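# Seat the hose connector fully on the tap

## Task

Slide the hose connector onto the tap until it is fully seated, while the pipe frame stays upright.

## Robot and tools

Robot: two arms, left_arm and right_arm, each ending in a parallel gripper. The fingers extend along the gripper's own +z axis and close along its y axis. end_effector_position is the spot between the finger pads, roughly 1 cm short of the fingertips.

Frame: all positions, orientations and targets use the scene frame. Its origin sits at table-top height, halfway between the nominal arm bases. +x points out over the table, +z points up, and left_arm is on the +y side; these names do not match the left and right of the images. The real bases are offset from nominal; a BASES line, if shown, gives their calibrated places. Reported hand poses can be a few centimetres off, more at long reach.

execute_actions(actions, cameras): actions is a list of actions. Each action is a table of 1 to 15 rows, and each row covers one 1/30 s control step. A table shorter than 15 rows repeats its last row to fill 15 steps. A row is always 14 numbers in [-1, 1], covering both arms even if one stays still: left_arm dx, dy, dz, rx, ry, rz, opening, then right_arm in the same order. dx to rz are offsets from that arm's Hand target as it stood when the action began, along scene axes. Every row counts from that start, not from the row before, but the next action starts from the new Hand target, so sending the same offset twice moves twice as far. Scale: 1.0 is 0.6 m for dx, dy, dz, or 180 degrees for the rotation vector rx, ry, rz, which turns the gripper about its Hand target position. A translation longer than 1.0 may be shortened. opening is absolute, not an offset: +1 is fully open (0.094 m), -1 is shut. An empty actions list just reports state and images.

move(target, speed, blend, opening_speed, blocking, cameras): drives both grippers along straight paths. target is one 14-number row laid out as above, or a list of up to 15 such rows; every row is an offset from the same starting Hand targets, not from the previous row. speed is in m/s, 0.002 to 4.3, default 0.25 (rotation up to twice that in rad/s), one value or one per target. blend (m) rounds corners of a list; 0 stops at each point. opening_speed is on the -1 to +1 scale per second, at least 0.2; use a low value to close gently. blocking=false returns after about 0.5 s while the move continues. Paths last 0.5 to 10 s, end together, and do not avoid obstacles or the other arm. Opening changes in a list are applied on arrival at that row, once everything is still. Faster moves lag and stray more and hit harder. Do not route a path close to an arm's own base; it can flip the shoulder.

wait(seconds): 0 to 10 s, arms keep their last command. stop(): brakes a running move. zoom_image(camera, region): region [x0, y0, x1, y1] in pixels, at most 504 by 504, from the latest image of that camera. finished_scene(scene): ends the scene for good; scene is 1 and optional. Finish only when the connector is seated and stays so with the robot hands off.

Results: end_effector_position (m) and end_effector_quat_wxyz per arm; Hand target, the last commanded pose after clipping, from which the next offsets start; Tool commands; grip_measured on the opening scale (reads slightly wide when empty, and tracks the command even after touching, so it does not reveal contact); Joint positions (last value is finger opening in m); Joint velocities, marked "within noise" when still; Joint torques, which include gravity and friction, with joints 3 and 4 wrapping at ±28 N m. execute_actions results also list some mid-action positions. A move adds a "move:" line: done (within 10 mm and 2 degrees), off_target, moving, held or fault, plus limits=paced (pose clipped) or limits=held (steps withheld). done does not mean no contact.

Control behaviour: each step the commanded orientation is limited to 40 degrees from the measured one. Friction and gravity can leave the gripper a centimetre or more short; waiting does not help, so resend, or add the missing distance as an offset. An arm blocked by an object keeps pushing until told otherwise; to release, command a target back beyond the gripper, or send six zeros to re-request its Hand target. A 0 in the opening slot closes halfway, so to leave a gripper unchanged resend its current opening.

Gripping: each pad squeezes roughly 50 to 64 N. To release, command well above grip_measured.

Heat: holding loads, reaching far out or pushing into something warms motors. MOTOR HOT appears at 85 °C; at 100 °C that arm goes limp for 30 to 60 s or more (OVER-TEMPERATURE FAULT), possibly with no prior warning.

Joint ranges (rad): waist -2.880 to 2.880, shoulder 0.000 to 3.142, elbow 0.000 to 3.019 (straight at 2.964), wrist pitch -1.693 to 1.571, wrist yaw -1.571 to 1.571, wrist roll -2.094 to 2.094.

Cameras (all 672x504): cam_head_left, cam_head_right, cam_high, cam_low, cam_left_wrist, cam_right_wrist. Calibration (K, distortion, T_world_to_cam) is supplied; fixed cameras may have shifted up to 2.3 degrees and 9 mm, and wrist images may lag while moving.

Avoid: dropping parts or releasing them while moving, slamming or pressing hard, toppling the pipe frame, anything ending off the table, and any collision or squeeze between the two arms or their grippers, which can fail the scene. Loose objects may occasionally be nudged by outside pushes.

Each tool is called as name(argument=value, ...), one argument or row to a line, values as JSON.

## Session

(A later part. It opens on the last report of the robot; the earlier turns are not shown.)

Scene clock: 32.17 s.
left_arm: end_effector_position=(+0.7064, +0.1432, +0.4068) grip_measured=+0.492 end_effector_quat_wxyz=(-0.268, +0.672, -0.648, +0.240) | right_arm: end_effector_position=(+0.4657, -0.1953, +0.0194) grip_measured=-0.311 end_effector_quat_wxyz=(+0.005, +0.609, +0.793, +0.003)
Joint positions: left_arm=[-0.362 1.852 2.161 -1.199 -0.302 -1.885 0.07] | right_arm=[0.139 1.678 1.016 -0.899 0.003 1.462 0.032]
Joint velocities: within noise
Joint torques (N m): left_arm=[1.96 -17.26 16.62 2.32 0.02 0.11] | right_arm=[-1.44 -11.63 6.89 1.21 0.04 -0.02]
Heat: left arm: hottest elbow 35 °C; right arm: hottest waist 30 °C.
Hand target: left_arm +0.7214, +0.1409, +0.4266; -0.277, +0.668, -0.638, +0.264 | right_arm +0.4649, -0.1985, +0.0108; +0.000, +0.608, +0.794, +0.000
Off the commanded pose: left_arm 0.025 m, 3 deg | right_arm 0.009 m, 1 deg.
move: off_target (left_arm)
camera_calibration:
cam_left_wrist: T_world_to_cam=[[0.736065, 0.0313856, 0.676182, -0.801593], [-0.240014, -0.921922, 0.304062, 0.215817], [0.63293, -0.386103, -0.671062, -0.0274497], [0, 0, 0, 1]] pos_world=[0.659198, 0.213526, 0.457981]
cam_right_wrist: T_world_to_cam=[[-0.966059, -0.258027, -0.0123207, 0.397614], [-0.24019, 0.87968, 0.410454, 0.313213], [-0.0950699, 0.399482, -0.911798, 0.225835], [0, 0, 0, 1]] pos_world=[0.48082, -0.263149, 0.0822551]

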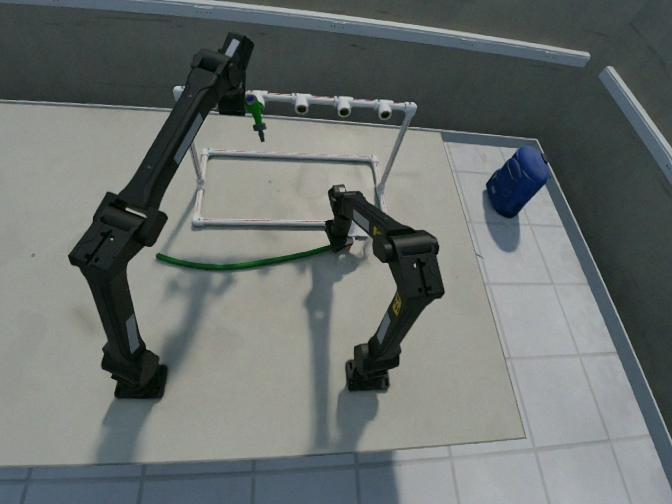

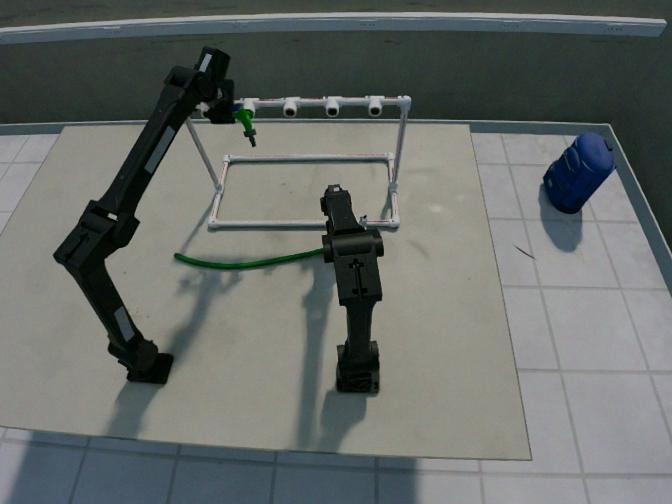

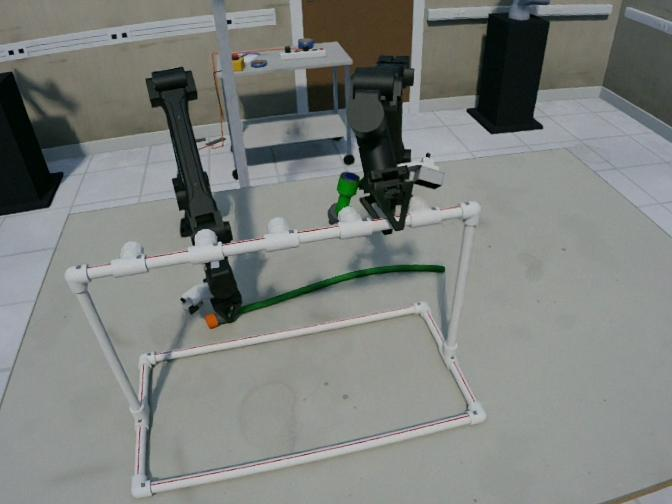

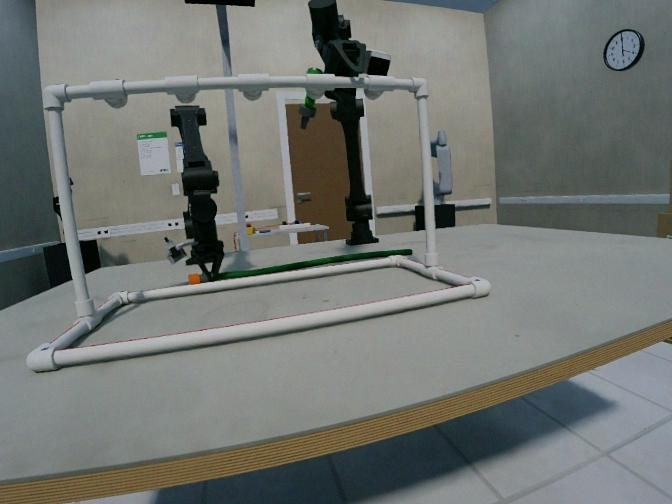

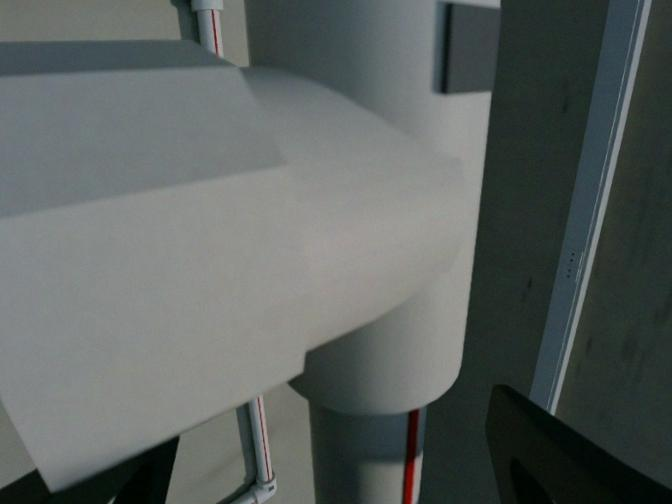

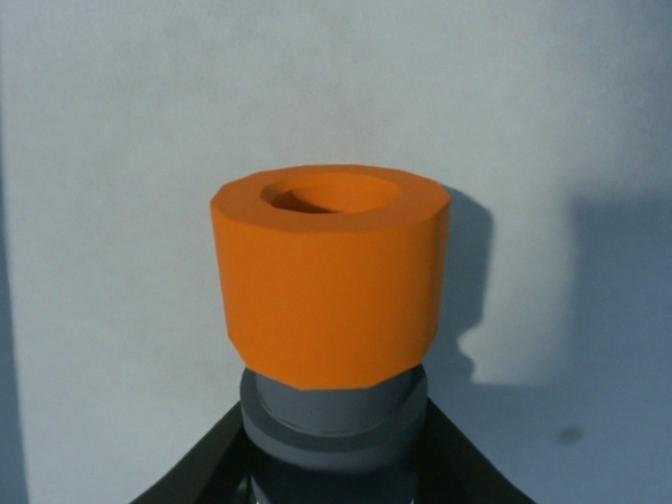

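move(
  target=[
    [-0.0825,-0.004,0.0825,0,0,0,1, 0,0,0.183,0,0,0,-1],
    [-0.197,0.065,0.112,0.369,-0.0045,-0.3375,1, 0.0917,0.3308,0.4486,-0.1146,-0.3352,0.5331,-1],
  ],
  speed=0.2,
  blend=[0.02,0],
)

Scene clock: 40.43 s.
left_arm: end_effector_position=(+0.6050, +0.1801, +0.4913) grip_measured=+0.998 end_effector_quat_wxyz=(+0.417, -0.025, +0.909, +0.012) | right_arm: end_effector_position=(+0.5161, -0.0059, +0.2658) grip_measured=-0.311 end_effector_quat_wxyz=(+0.424, -0.219, +0.866, +0.149)
Joint positions: left_arm=[-0.38 1.527 1.911 -1.15 -0.345 -0.313 0.094] | right_arm=[0.443 1.277 1.012 -0.377 -0.105 0.011 0.032]
Joint velocities: within noise
Joint torques (N m): left_arm=[1.08 -15.27 9.57 2.65 0.02 0.11] | right_arm=[-0.26 -10.29 11.41 3.08 -0.07 -0.18]
Heat: left arm: hottest elbow 35 °C; right arm: hottest waist 30 °C.
Hand target: left_arm +0.6031, +0.1799, +0.4940; +0.423, -0.022, +0.906, +0.010 | right_arm +0.5198, +0.0000, +0.2799; +0.443, -0.233, +0.853, +0.149
Off the commanded pose: left_arm 0.003 m, 1 deg | right_arm 0.016 m, 3 deg.
move: off_target (right_arm)
camera_calibration:
cam_left_wrist: T_world_to_cam=[[0.0606725, -0.998051, 0.0145716, 0.133765], [-0.913536, -0.0614053, -0.402097, 0.79923], [0.402208, 0.0110846, -0.915481, 0.295812], [0, 0, 0, 1]] pos_world=[0.603031, 0.179303, 0.590229]
cam_right_wrist: T_world_to_cam=[[0.507702, -0.858486, -0.0723904, -0.249965], [-0.771404, -0.415565, -0.481915, 0.561349], [0.383634, 0.300511, -0.873223, 0.121697], [0, 0, 0, 1]] pos_world=[0.513247, -0.0178854, 0.358696]

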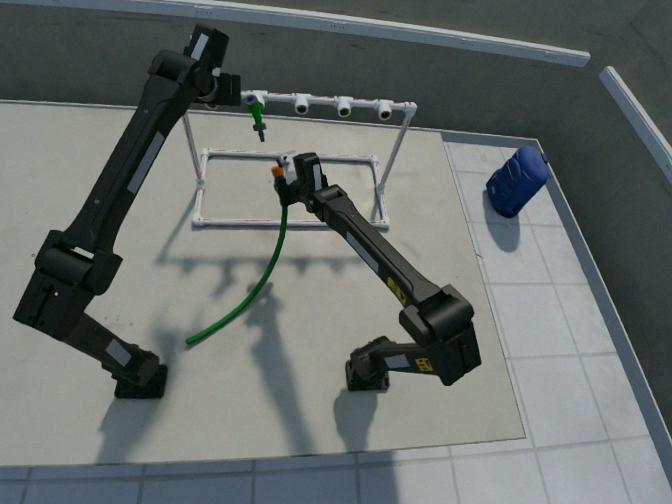

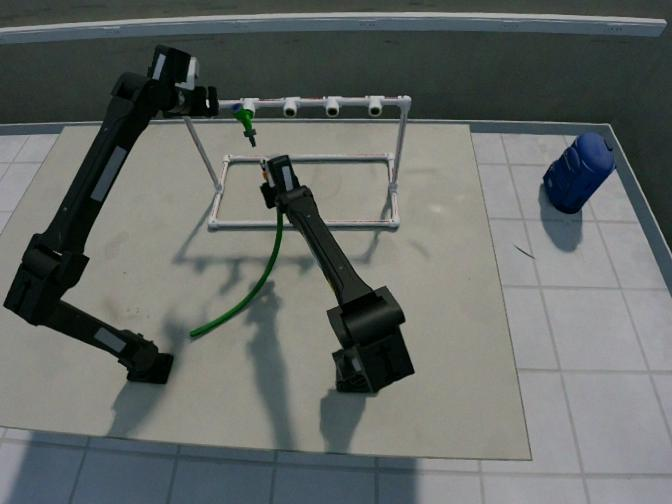

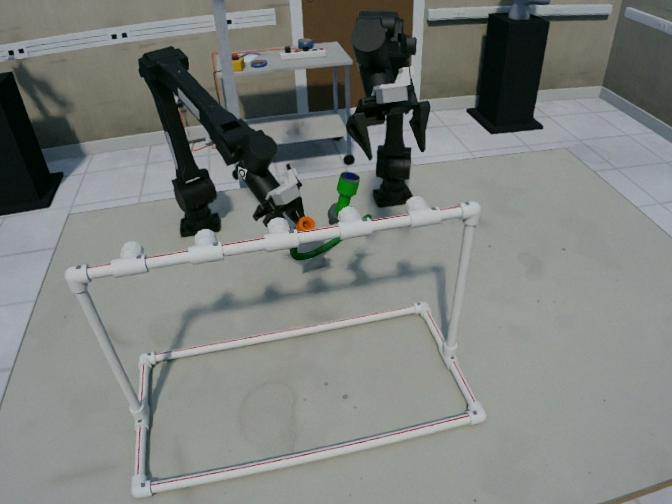

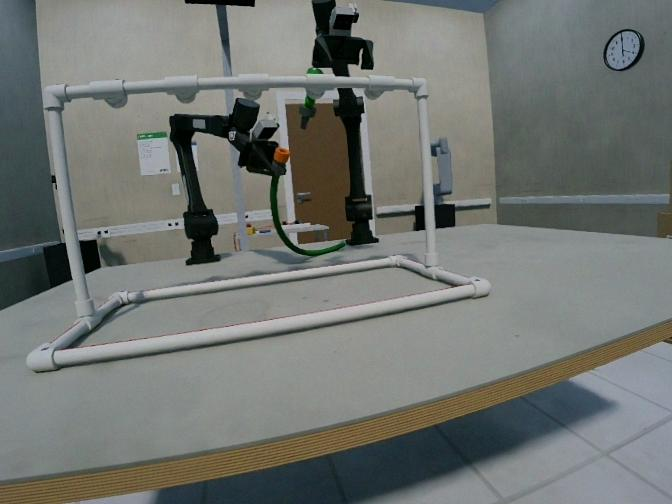

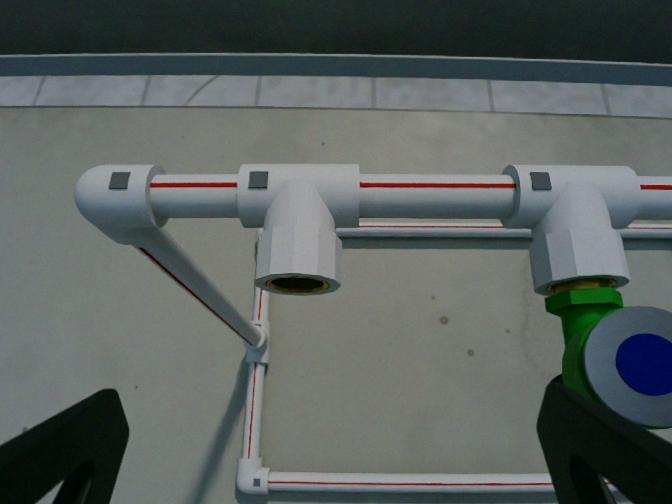

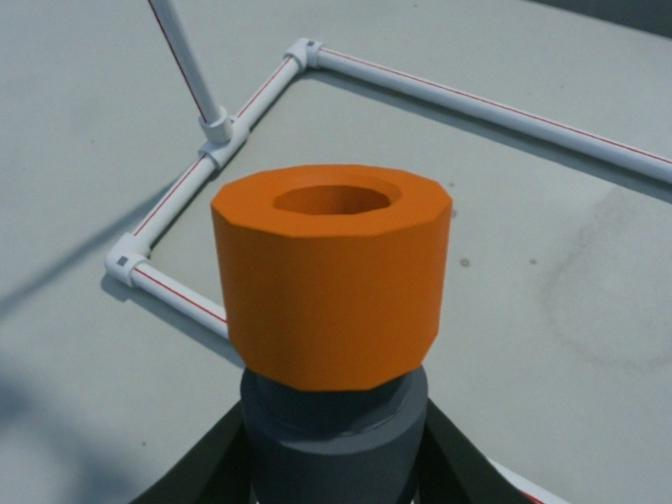

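move(
  target=[0.0783,0.0283,-0.0933,0,0,0,0.6, -0.04,-0.0367,0.2185,0,0,0,-1],
  speed=0.12,
)

Scene clock: 43.07 s.
left_arm: end_effector_position=(+0.6402, +0.1911, +0.4513) grip_measured=+0.602 end_effector_quat_wxyz=(+0.428, -0.020, +0.904, +0.004) | right_arm: end_effector_position=(+0.4895, -0.0208, +0.3732) grip_measured=-0.311 end_effector_quat_wxyz=(+0.415, -0.229, +0.868, +0.149)
Joint positions: left_arm=[-0.329 1.548 1.81 -0.986 -0.295 -0.265 0.075] | right_arm=[0.433 1.171 1.219 -0.71 -0.124 -0.01 0.032]
Joint velocities: within noise
Joint torques (N m): left_arm=[2.43 -13.63 10.18 2.74 0.06 0.1] | right_arm=[-1.67 -9.41 15.75 1.77 -0.1 -0.1]
Heat: left arm: hottest elbow 35 °C; right arm: hottest waist 30 °C.
Hand target: left_arm +0.6501, +0.1969, +0.4378; +0.423, -0.022, +0.906, +0.010 | right_arm +0.4959, -0.0221, +0.4109; +0.442, -0.233, +0.853, +0.149
Off the commanded pose: left_arm 0.018 m, 1 deg | right_arm 0.038 m, 4 deg.
move: off_target (left_arm, right_arm)
camera_calibration:
cam_left_wrist: T_world_to_cam=[[0.0444839, -0.998679, 0.0257033, 0.148681], [-0.904403, -0.0511869, -0.423598, 0.817815], [0.424355, -0.00440284, -0.905485, 0.229129], [0, 0, 0, 1]] pos_world=[0.635788, 0.191354, 0.550076]
cam_right_wrist: T_world_to_cam=[[0.522442, -0.849928, -0.0683822, -0.250012], [-0.770392, -0.436135, -0.465063, 0.579106], [0.365446, 0.295649, -0.882633, 0.242446], [0, 0, 0, 1]] pos_world=[0.488154, -0.0316036, 0.466215]

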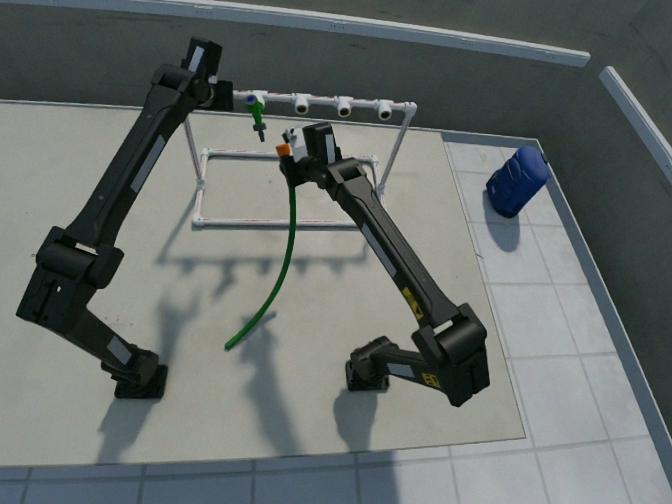

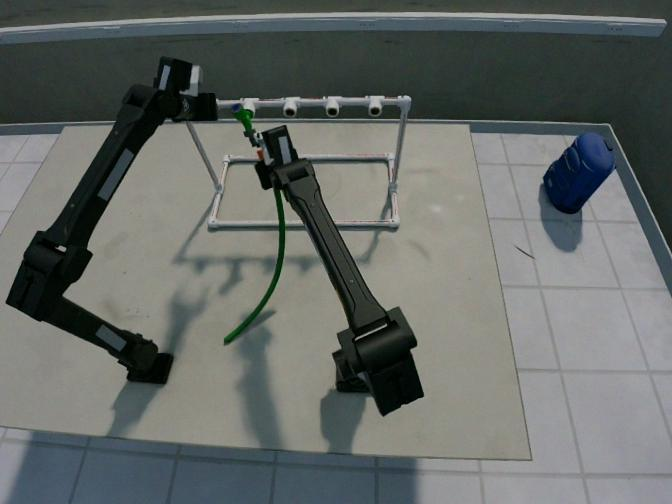

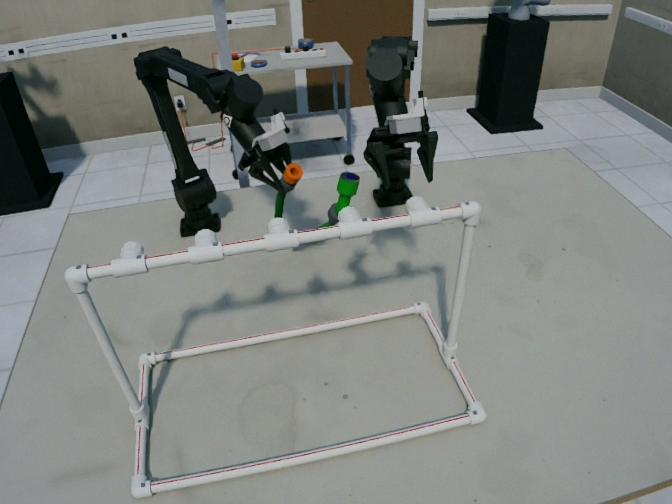

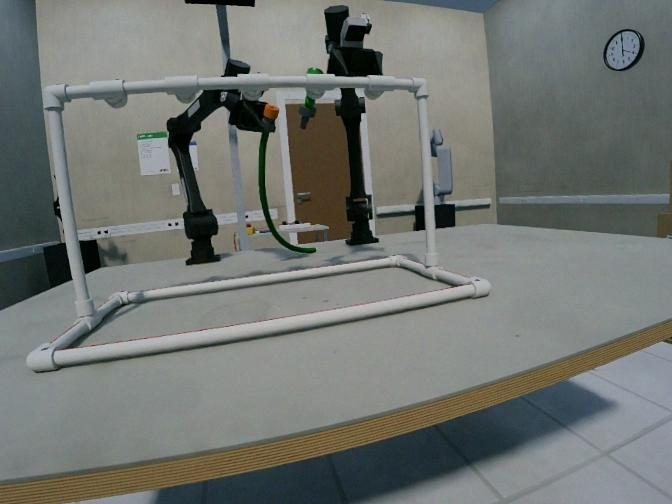

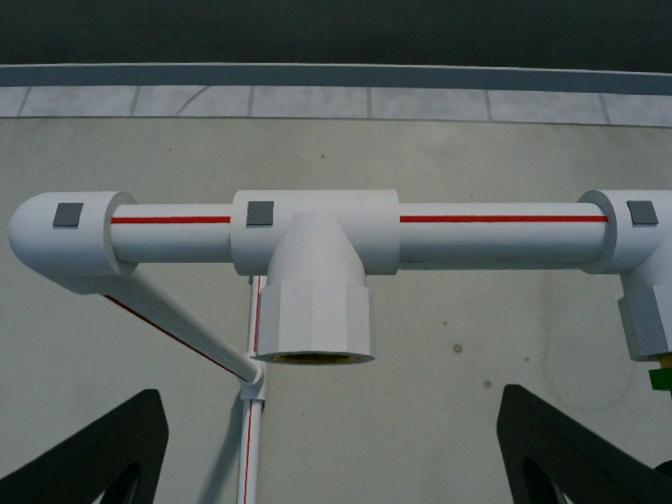

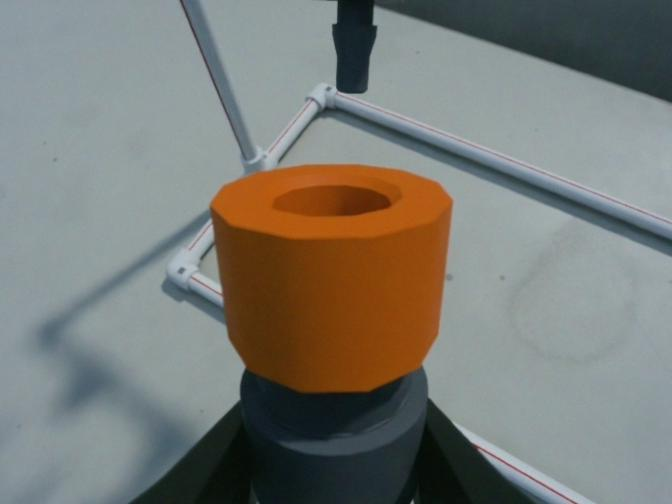

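move(
  target=[0.0517,0.0035,-0.0547,0,0,0,0.6, 0.01,0,0.055,0,0,0,-1],
  speed=0.08,
)

Scene clock: 45.00 s.
left_arm: end_effector_position=(+0.6722, +0.1925, +0.4168) grip_measured=+0.602 end_effector_quat_wxyz=(+0.426, -0.020, +0.904, +0.005) | right_arm: end_effector_position=(+0.4939, -0.0218, +0.4139) grip_measured=-0.311 end_effector_quat_wxyz=(+0.422, -0.229, +0.864, +0.149)
Joint positions: left_arm=[-0.306 1.61 1.792 -0.906 -0.279 -0.249 0.075] | right_arm=[0.426 1.184 1.328 -0.792 -0.129 -0.017 0.032]
Joint velocities: within noise
Joint torques (N m): left_arm=[2.55 -14.92 10.67 2.71 0.07 0.1] | right_arm=[-1.55 -8.12 15.62 1.77 -0.1 -0.08]
Heat: left arm: hottest elbow 35 °C; right arm: hottest waist 30 °C.
Hand target: left_arm +0.6812, +0.1990, +0.4050; +0.423, -0.022, +0.906, +0.010 | right_arm +0.5020, -0.0222, +0.4439; +0.443, -0.232, +0.853, +0.149
Off the commanded pose: left_arm 0.016 m, 1 deg | right_arm 0.031 m, 3 deg.
move: off_target (left_arm, right_arm)
camera_calibration:
cam_left_wrist: T_world_to_cam=[[0.0446615, -0.998715, 0.0239391, 0.150119], [-0.905856, -0.0505895, -0.420555, 0.831814], [0.421225, -0.00290277, -0.906951, 0.18684], [0, 0, 0, 1]] pos_world=[0.668097, 0.19255, 0.515684]
cam_right_wrist: T_world_to_cam=[[0.524452, -0.848951, -0.0650587, -0.252691], [-0.762979, -0.434676, -0.478456, 0.602974], [0.377906, 0.300566, -0.875698, 0.268073], [0, 0, 0, 1]] pos_world=[0.491275, -0.0329971, 0.506808]

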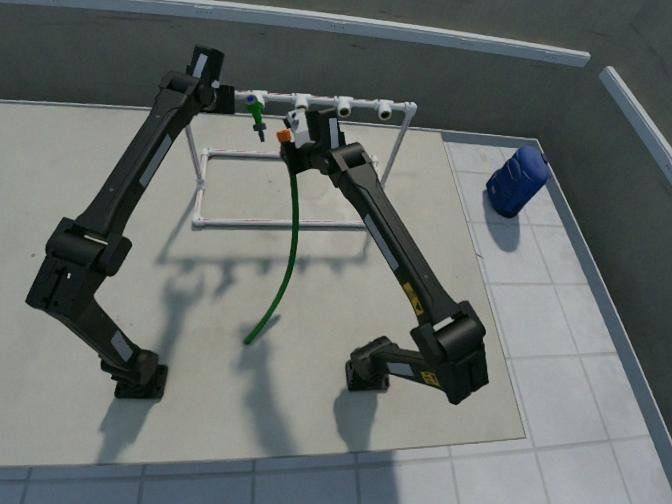

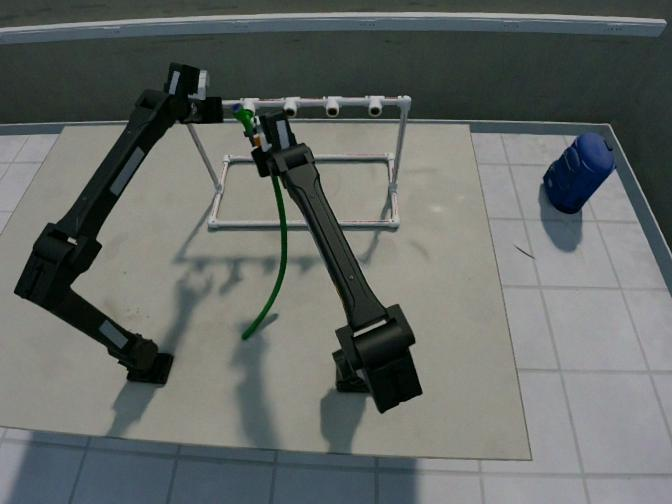

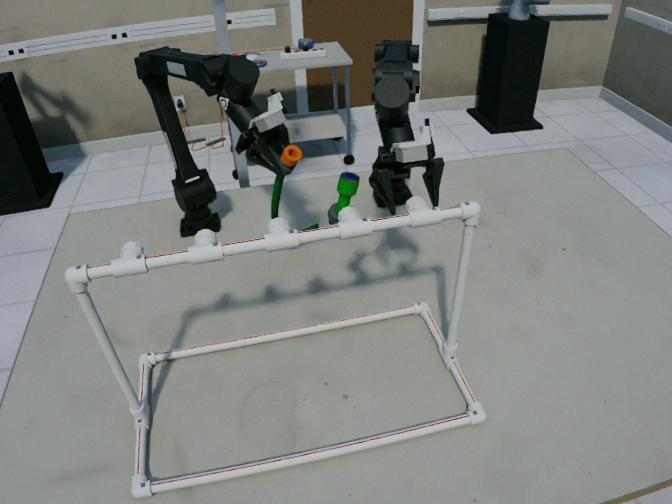

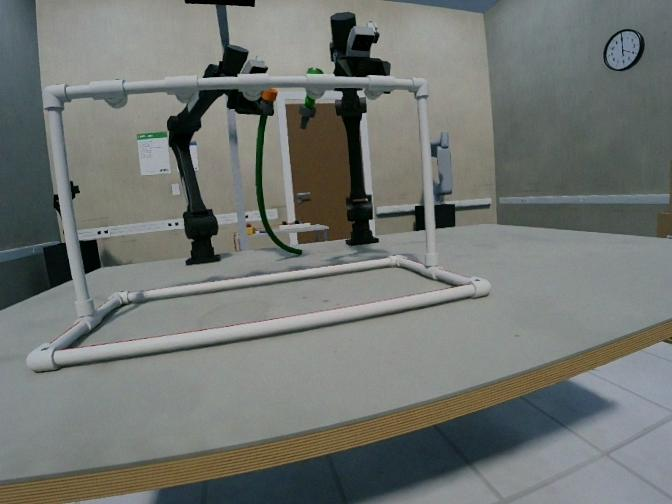

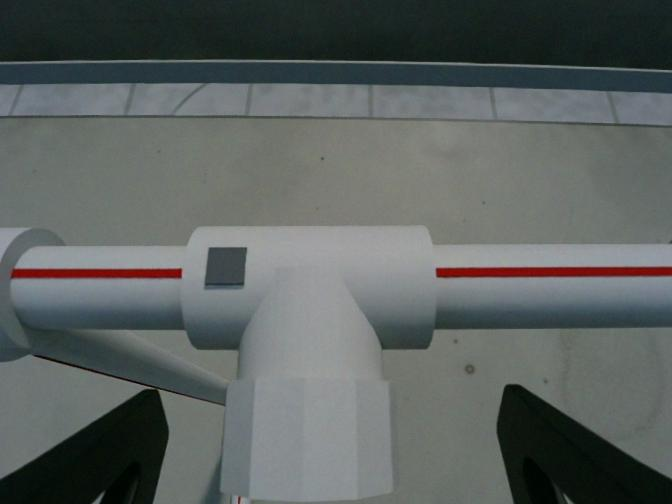

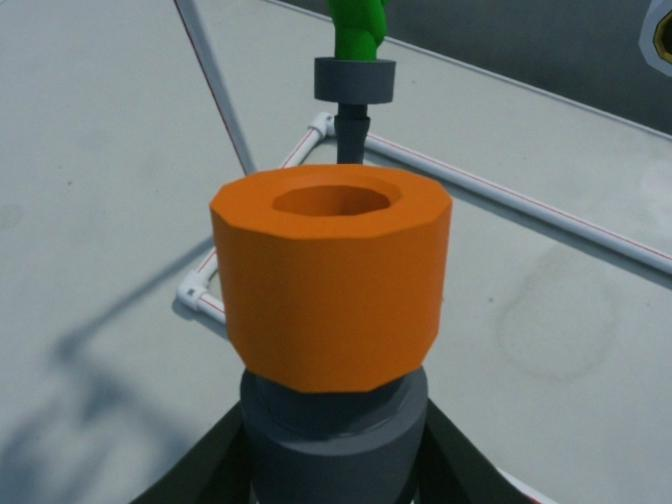

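zoom_image(
  camera="cam_right_wrist",
  region=[290, 30, 420, 220],
)

Scaled by 2.653 from the camera's 672x504 image, which has a finer 960x720 frame.

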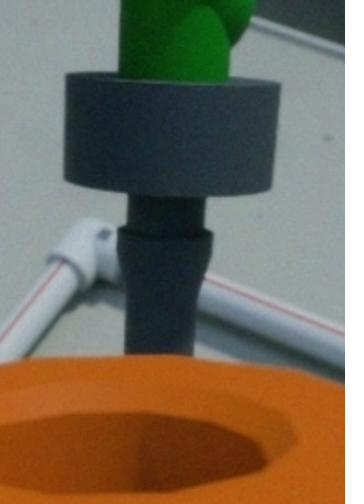

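move(
  target=[
    [0.008,0.01,-0.018,0,0,0,0.6, 0.0333,0.0237,-0.2732,0.0189,-0.0053,-0.0108,-1],
    [0.008,0.01,-0.018,0,0,0,0.6, 0.1,0.0837,-0.2515,0.0189,-0.0053,-0.0108,-1],
  ],
  speed=0.12,
  blend=[0.01,0],
)

Scene clock: 49.07 s.
left_arm: end_effector_position=(+0.6768, +0.1974, +0.4111) grip_measured=+0.602 end_effector_quat_wxyz=(+0.430, -0.020, +0.903, +0.004) | right_arm: end_effector_position=(+0.5458, +0.0175, +0.2637) grip_measured=-0.311 end_effector_quat_wxyz=(+0.435, -0.209, +0.861, +0.159)
Joint positions: left_arm=[-0.294 1.61 1.772 -0.876 -0.269 -0.24 0.075] | right_arm=[0.459 1.37 1.076 -0.316 -0.097 0.045 0.032]
Joint velocities: within noise
Joint torques (N m): left_arm=[2.61 -14.74 10.14 2.76 0.07 0.1] | right_arm=[-0.38 -10.46 15.36 2.52 0.26 0.11]
Heat: left arm: hottest elbow 35 °C; right arm: hottest elbow 31 °C.
Hand target: left_arm +0.6859, +0.2049, +0.3942; +0.423, -0.022, +0.906, +0.010 | right_arm +0.5620, +0.0281, +0.2932; +0.459, -0.206, +0.848, +0.165
Off the commanded pose: left_arm 0.021 m, 1 deg | right_arm 0.035 m, 3 deg.
move: off_target (left_arm, right_arm)
camera_calibration:
cam_left_wrist: T_world_to_cam=[[0.0430895, -0.998714, 0.0267268, 0.154922], [-0.902606, -0.0503835, -0.427508, 0.834468], [0.428305, -0.00570264, -0.903616, 0.174041], [0, 0, 0, 1]] pos_world=[0.671978, 0.197759, 0.509868]
cam_right_wrist: T_world_to_cam=[[0.500179, -0.860938, -0.0927755, -0.235538], [-0.767984, -0.391559, -0.506835, 0.597212], [0.400026, 0.324758, -0.857036, 0.0877616], [0, 0, 0, 1]] pos_world=[0.541354, 0.00255846, 0.356051]

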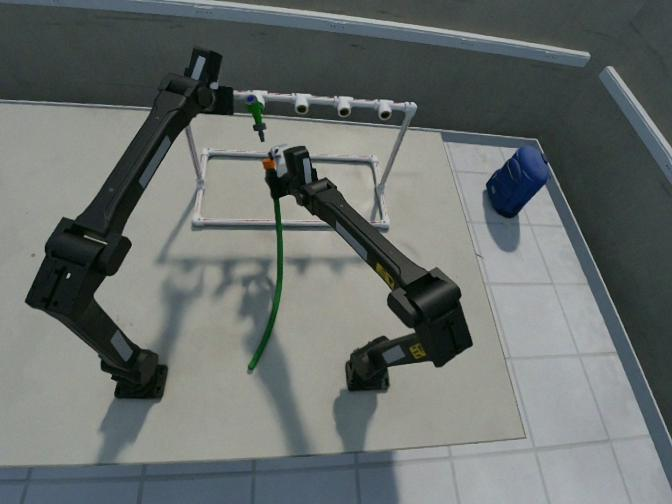

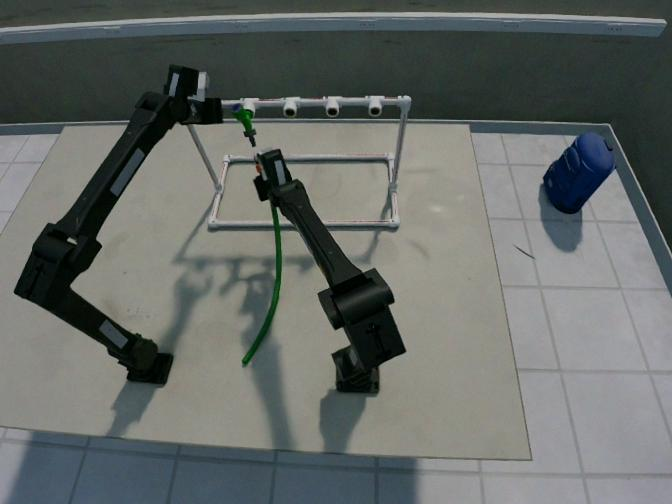

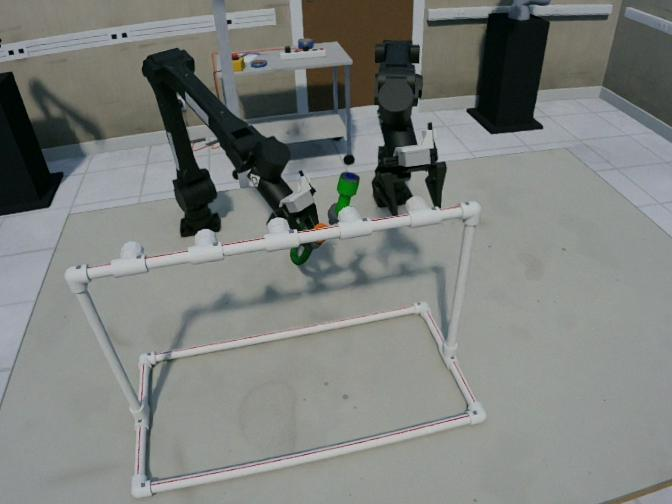

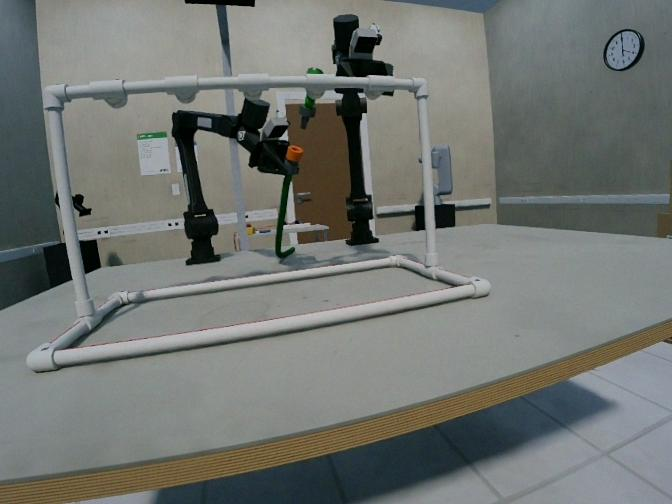

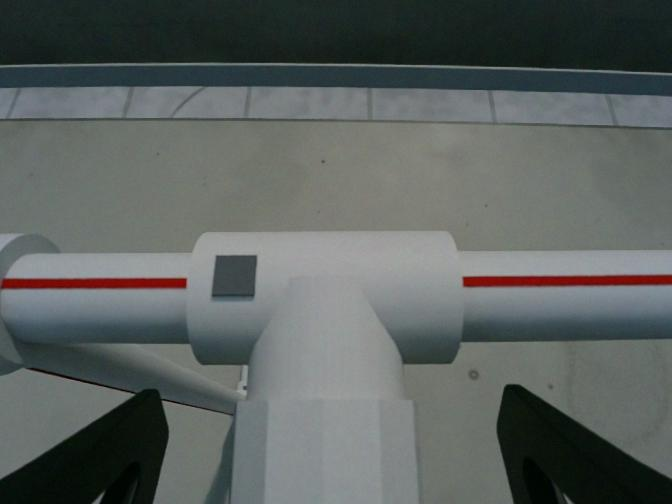

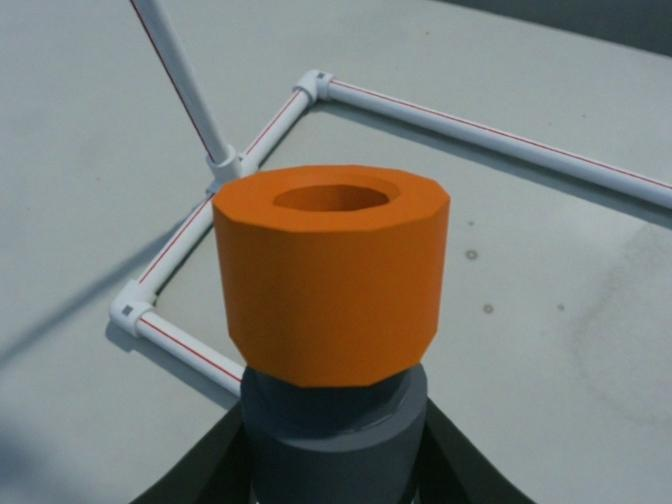

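move(
  target=[0,0,0,0,0,0,-0.6, 0.022,0.011,0.031,0,0,0,-1],
  speed=0.1,
  opening_speed=0.5,
)

Scene clock: 51.87 s.
left_arm: end_effector_position=(+0.6768, +0.1974, +0.4110) grip_measured=-0.250 end_effector_quat_wxyz=(+0.429, -0.020, +0.903, +0.003) | right_arm: end_effector_position=(+0.5619, +0.0257, +0.2839) grip_measured=-0.311 end_effector_quat_wxyz=(+0.441, -0.208, +0.858, +0.160)
Joint positions: left_arm=[-0.294 1.61 1.772 -0.876 -0.267 -0.239 0.035] | right_arm=[0.459 1.4 1.153 -0.35 -0.096 0.046 0.032]
Joint velocities: within noise
Joint torques (N m): left_arm=[2.61 -14.62 10.13 2.76 -0.01 0.1] | right_arm=[-0.32 -11.28 15.61 1.91 0.24 0.11]
Heat: left arm: hottest elbow 35 °C; right arm: hottest elbow 32 °C.
Hand target: left_arm +0.6859, +0.2049, +0.3942; +0.423, -0.022, +0.906, +0.010 | right_arm +0.5752, +0.0346, +0.3118; +0.459, -0.206, +0.848, +0.165
Off the commanded pose: left_arm 0.021 m, 1 deg | right_arm 0.032 m, 2 deg.
move: off_target (left_arm, right_arm)
camera_calibration:
cam_left_wrist: T_world_to_cam=[[0.041775, -0.998745, 0.0276312, 0.155355], [-0.902811, -0.0495804, -0.42717, 0.834277], [0.428004, -0.00710073, -0.903749, 0.174586], [0, 0, 0, 1]] pos_world=[0.671981, 0.197763, 0.509867]
cam_right_wrist: T_world_to_cam=[[0.500771, -0.860657, -0.0921848, -0.235198], [-0.762285, -0.388049, -0.518014, 0.622852], [0.41006, 0.329677, -0.85039, 0.0882861], [0, 0, 0, 1]] pos_world=[0.556369, 0.0101666, 0.376042]

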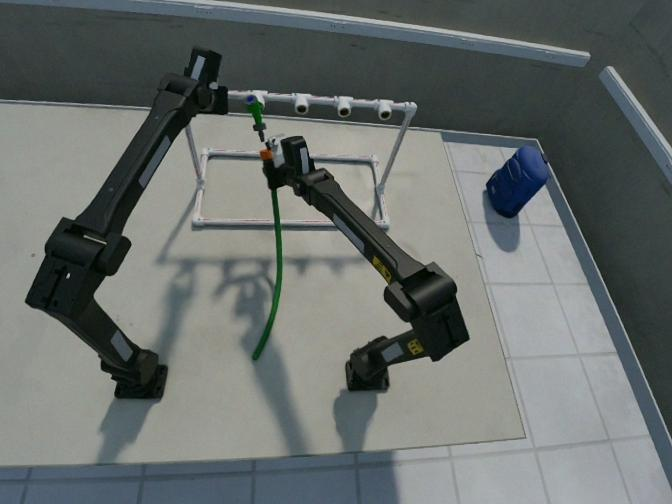

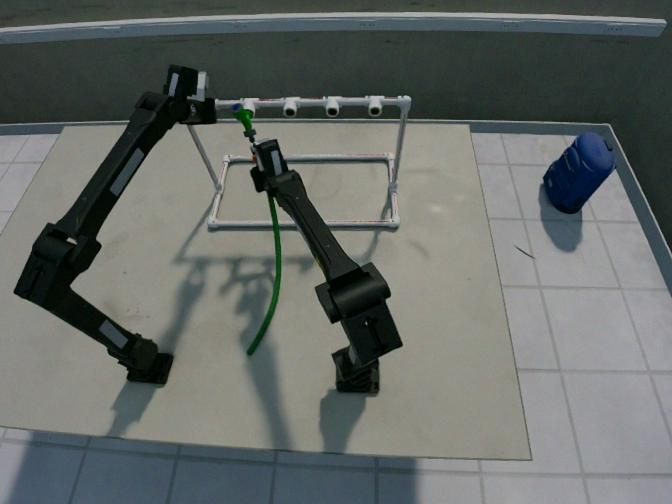

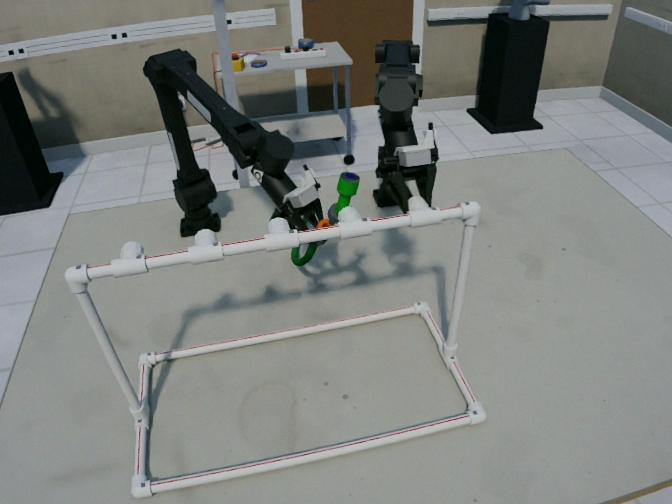

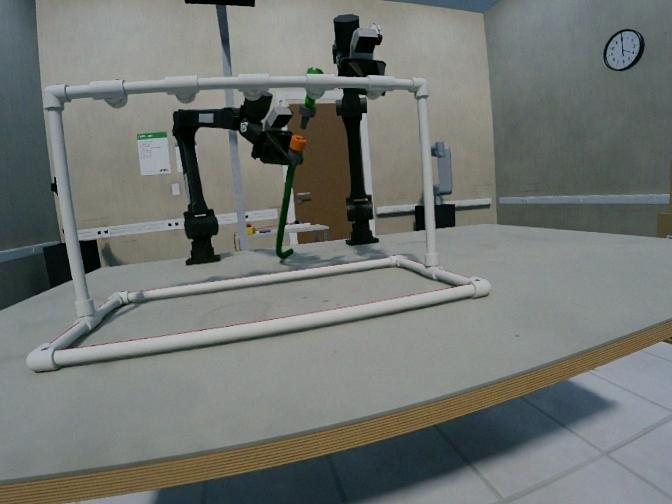

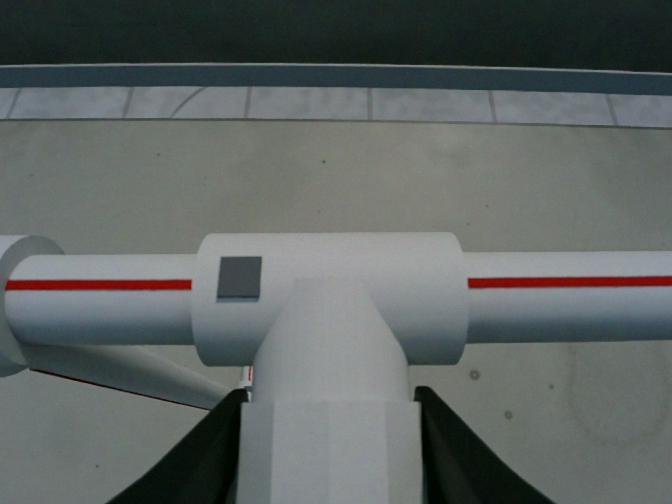

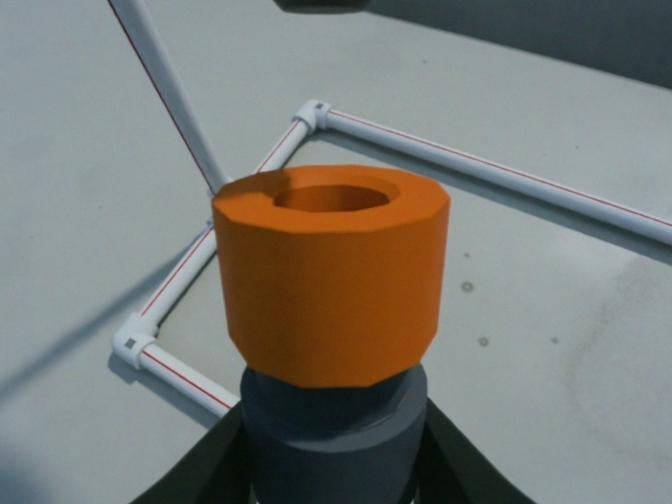

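zoom_image(
  camera="cam_right_wrist",
  region=[200, 0, 460, 250],
)

zoom_image(
  camera="cam_low",
  region=[250, 60, 370, 200],
)

zoom_image(
  camera="cam_head_left",
  region=[220, 80, 320, 200],
)

zoom_image(
  camera="cam_head_right",
  region=[220, 80, 320, 200],
)

Scaled by 1.938 from the camera's 672x504 image, which has a finer 960x720 frame.

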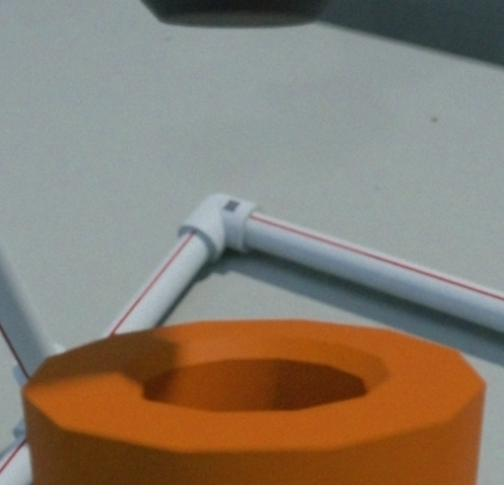

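Scaled by 3.600 from the camera's 672x504 image, which has a finer 960x720 frame.

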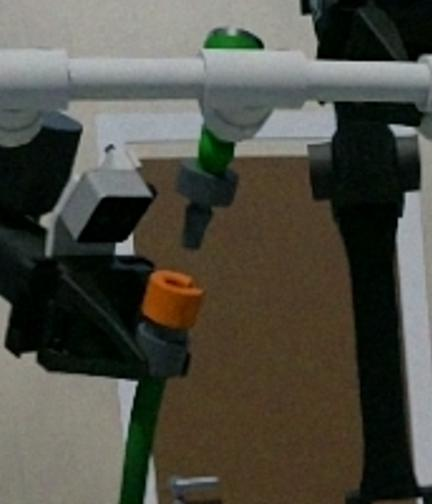

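Scaled by 4.200 from the camera's 672x504 image, which has a finer 960x720 frame.

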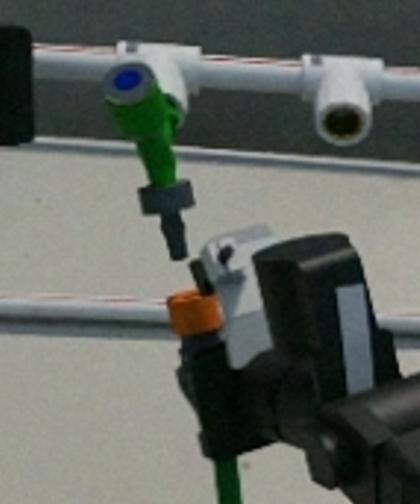

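Scaled by 4.200 from the camera's 672x504 image, which has a finer 960x720 frame.

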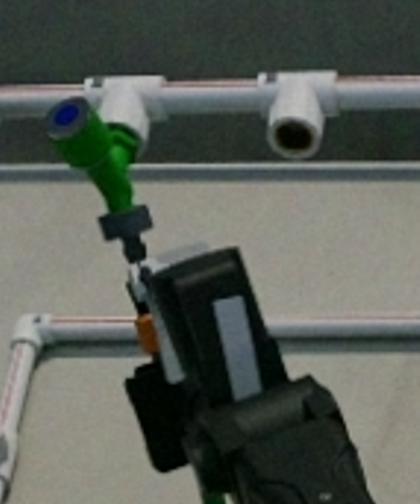

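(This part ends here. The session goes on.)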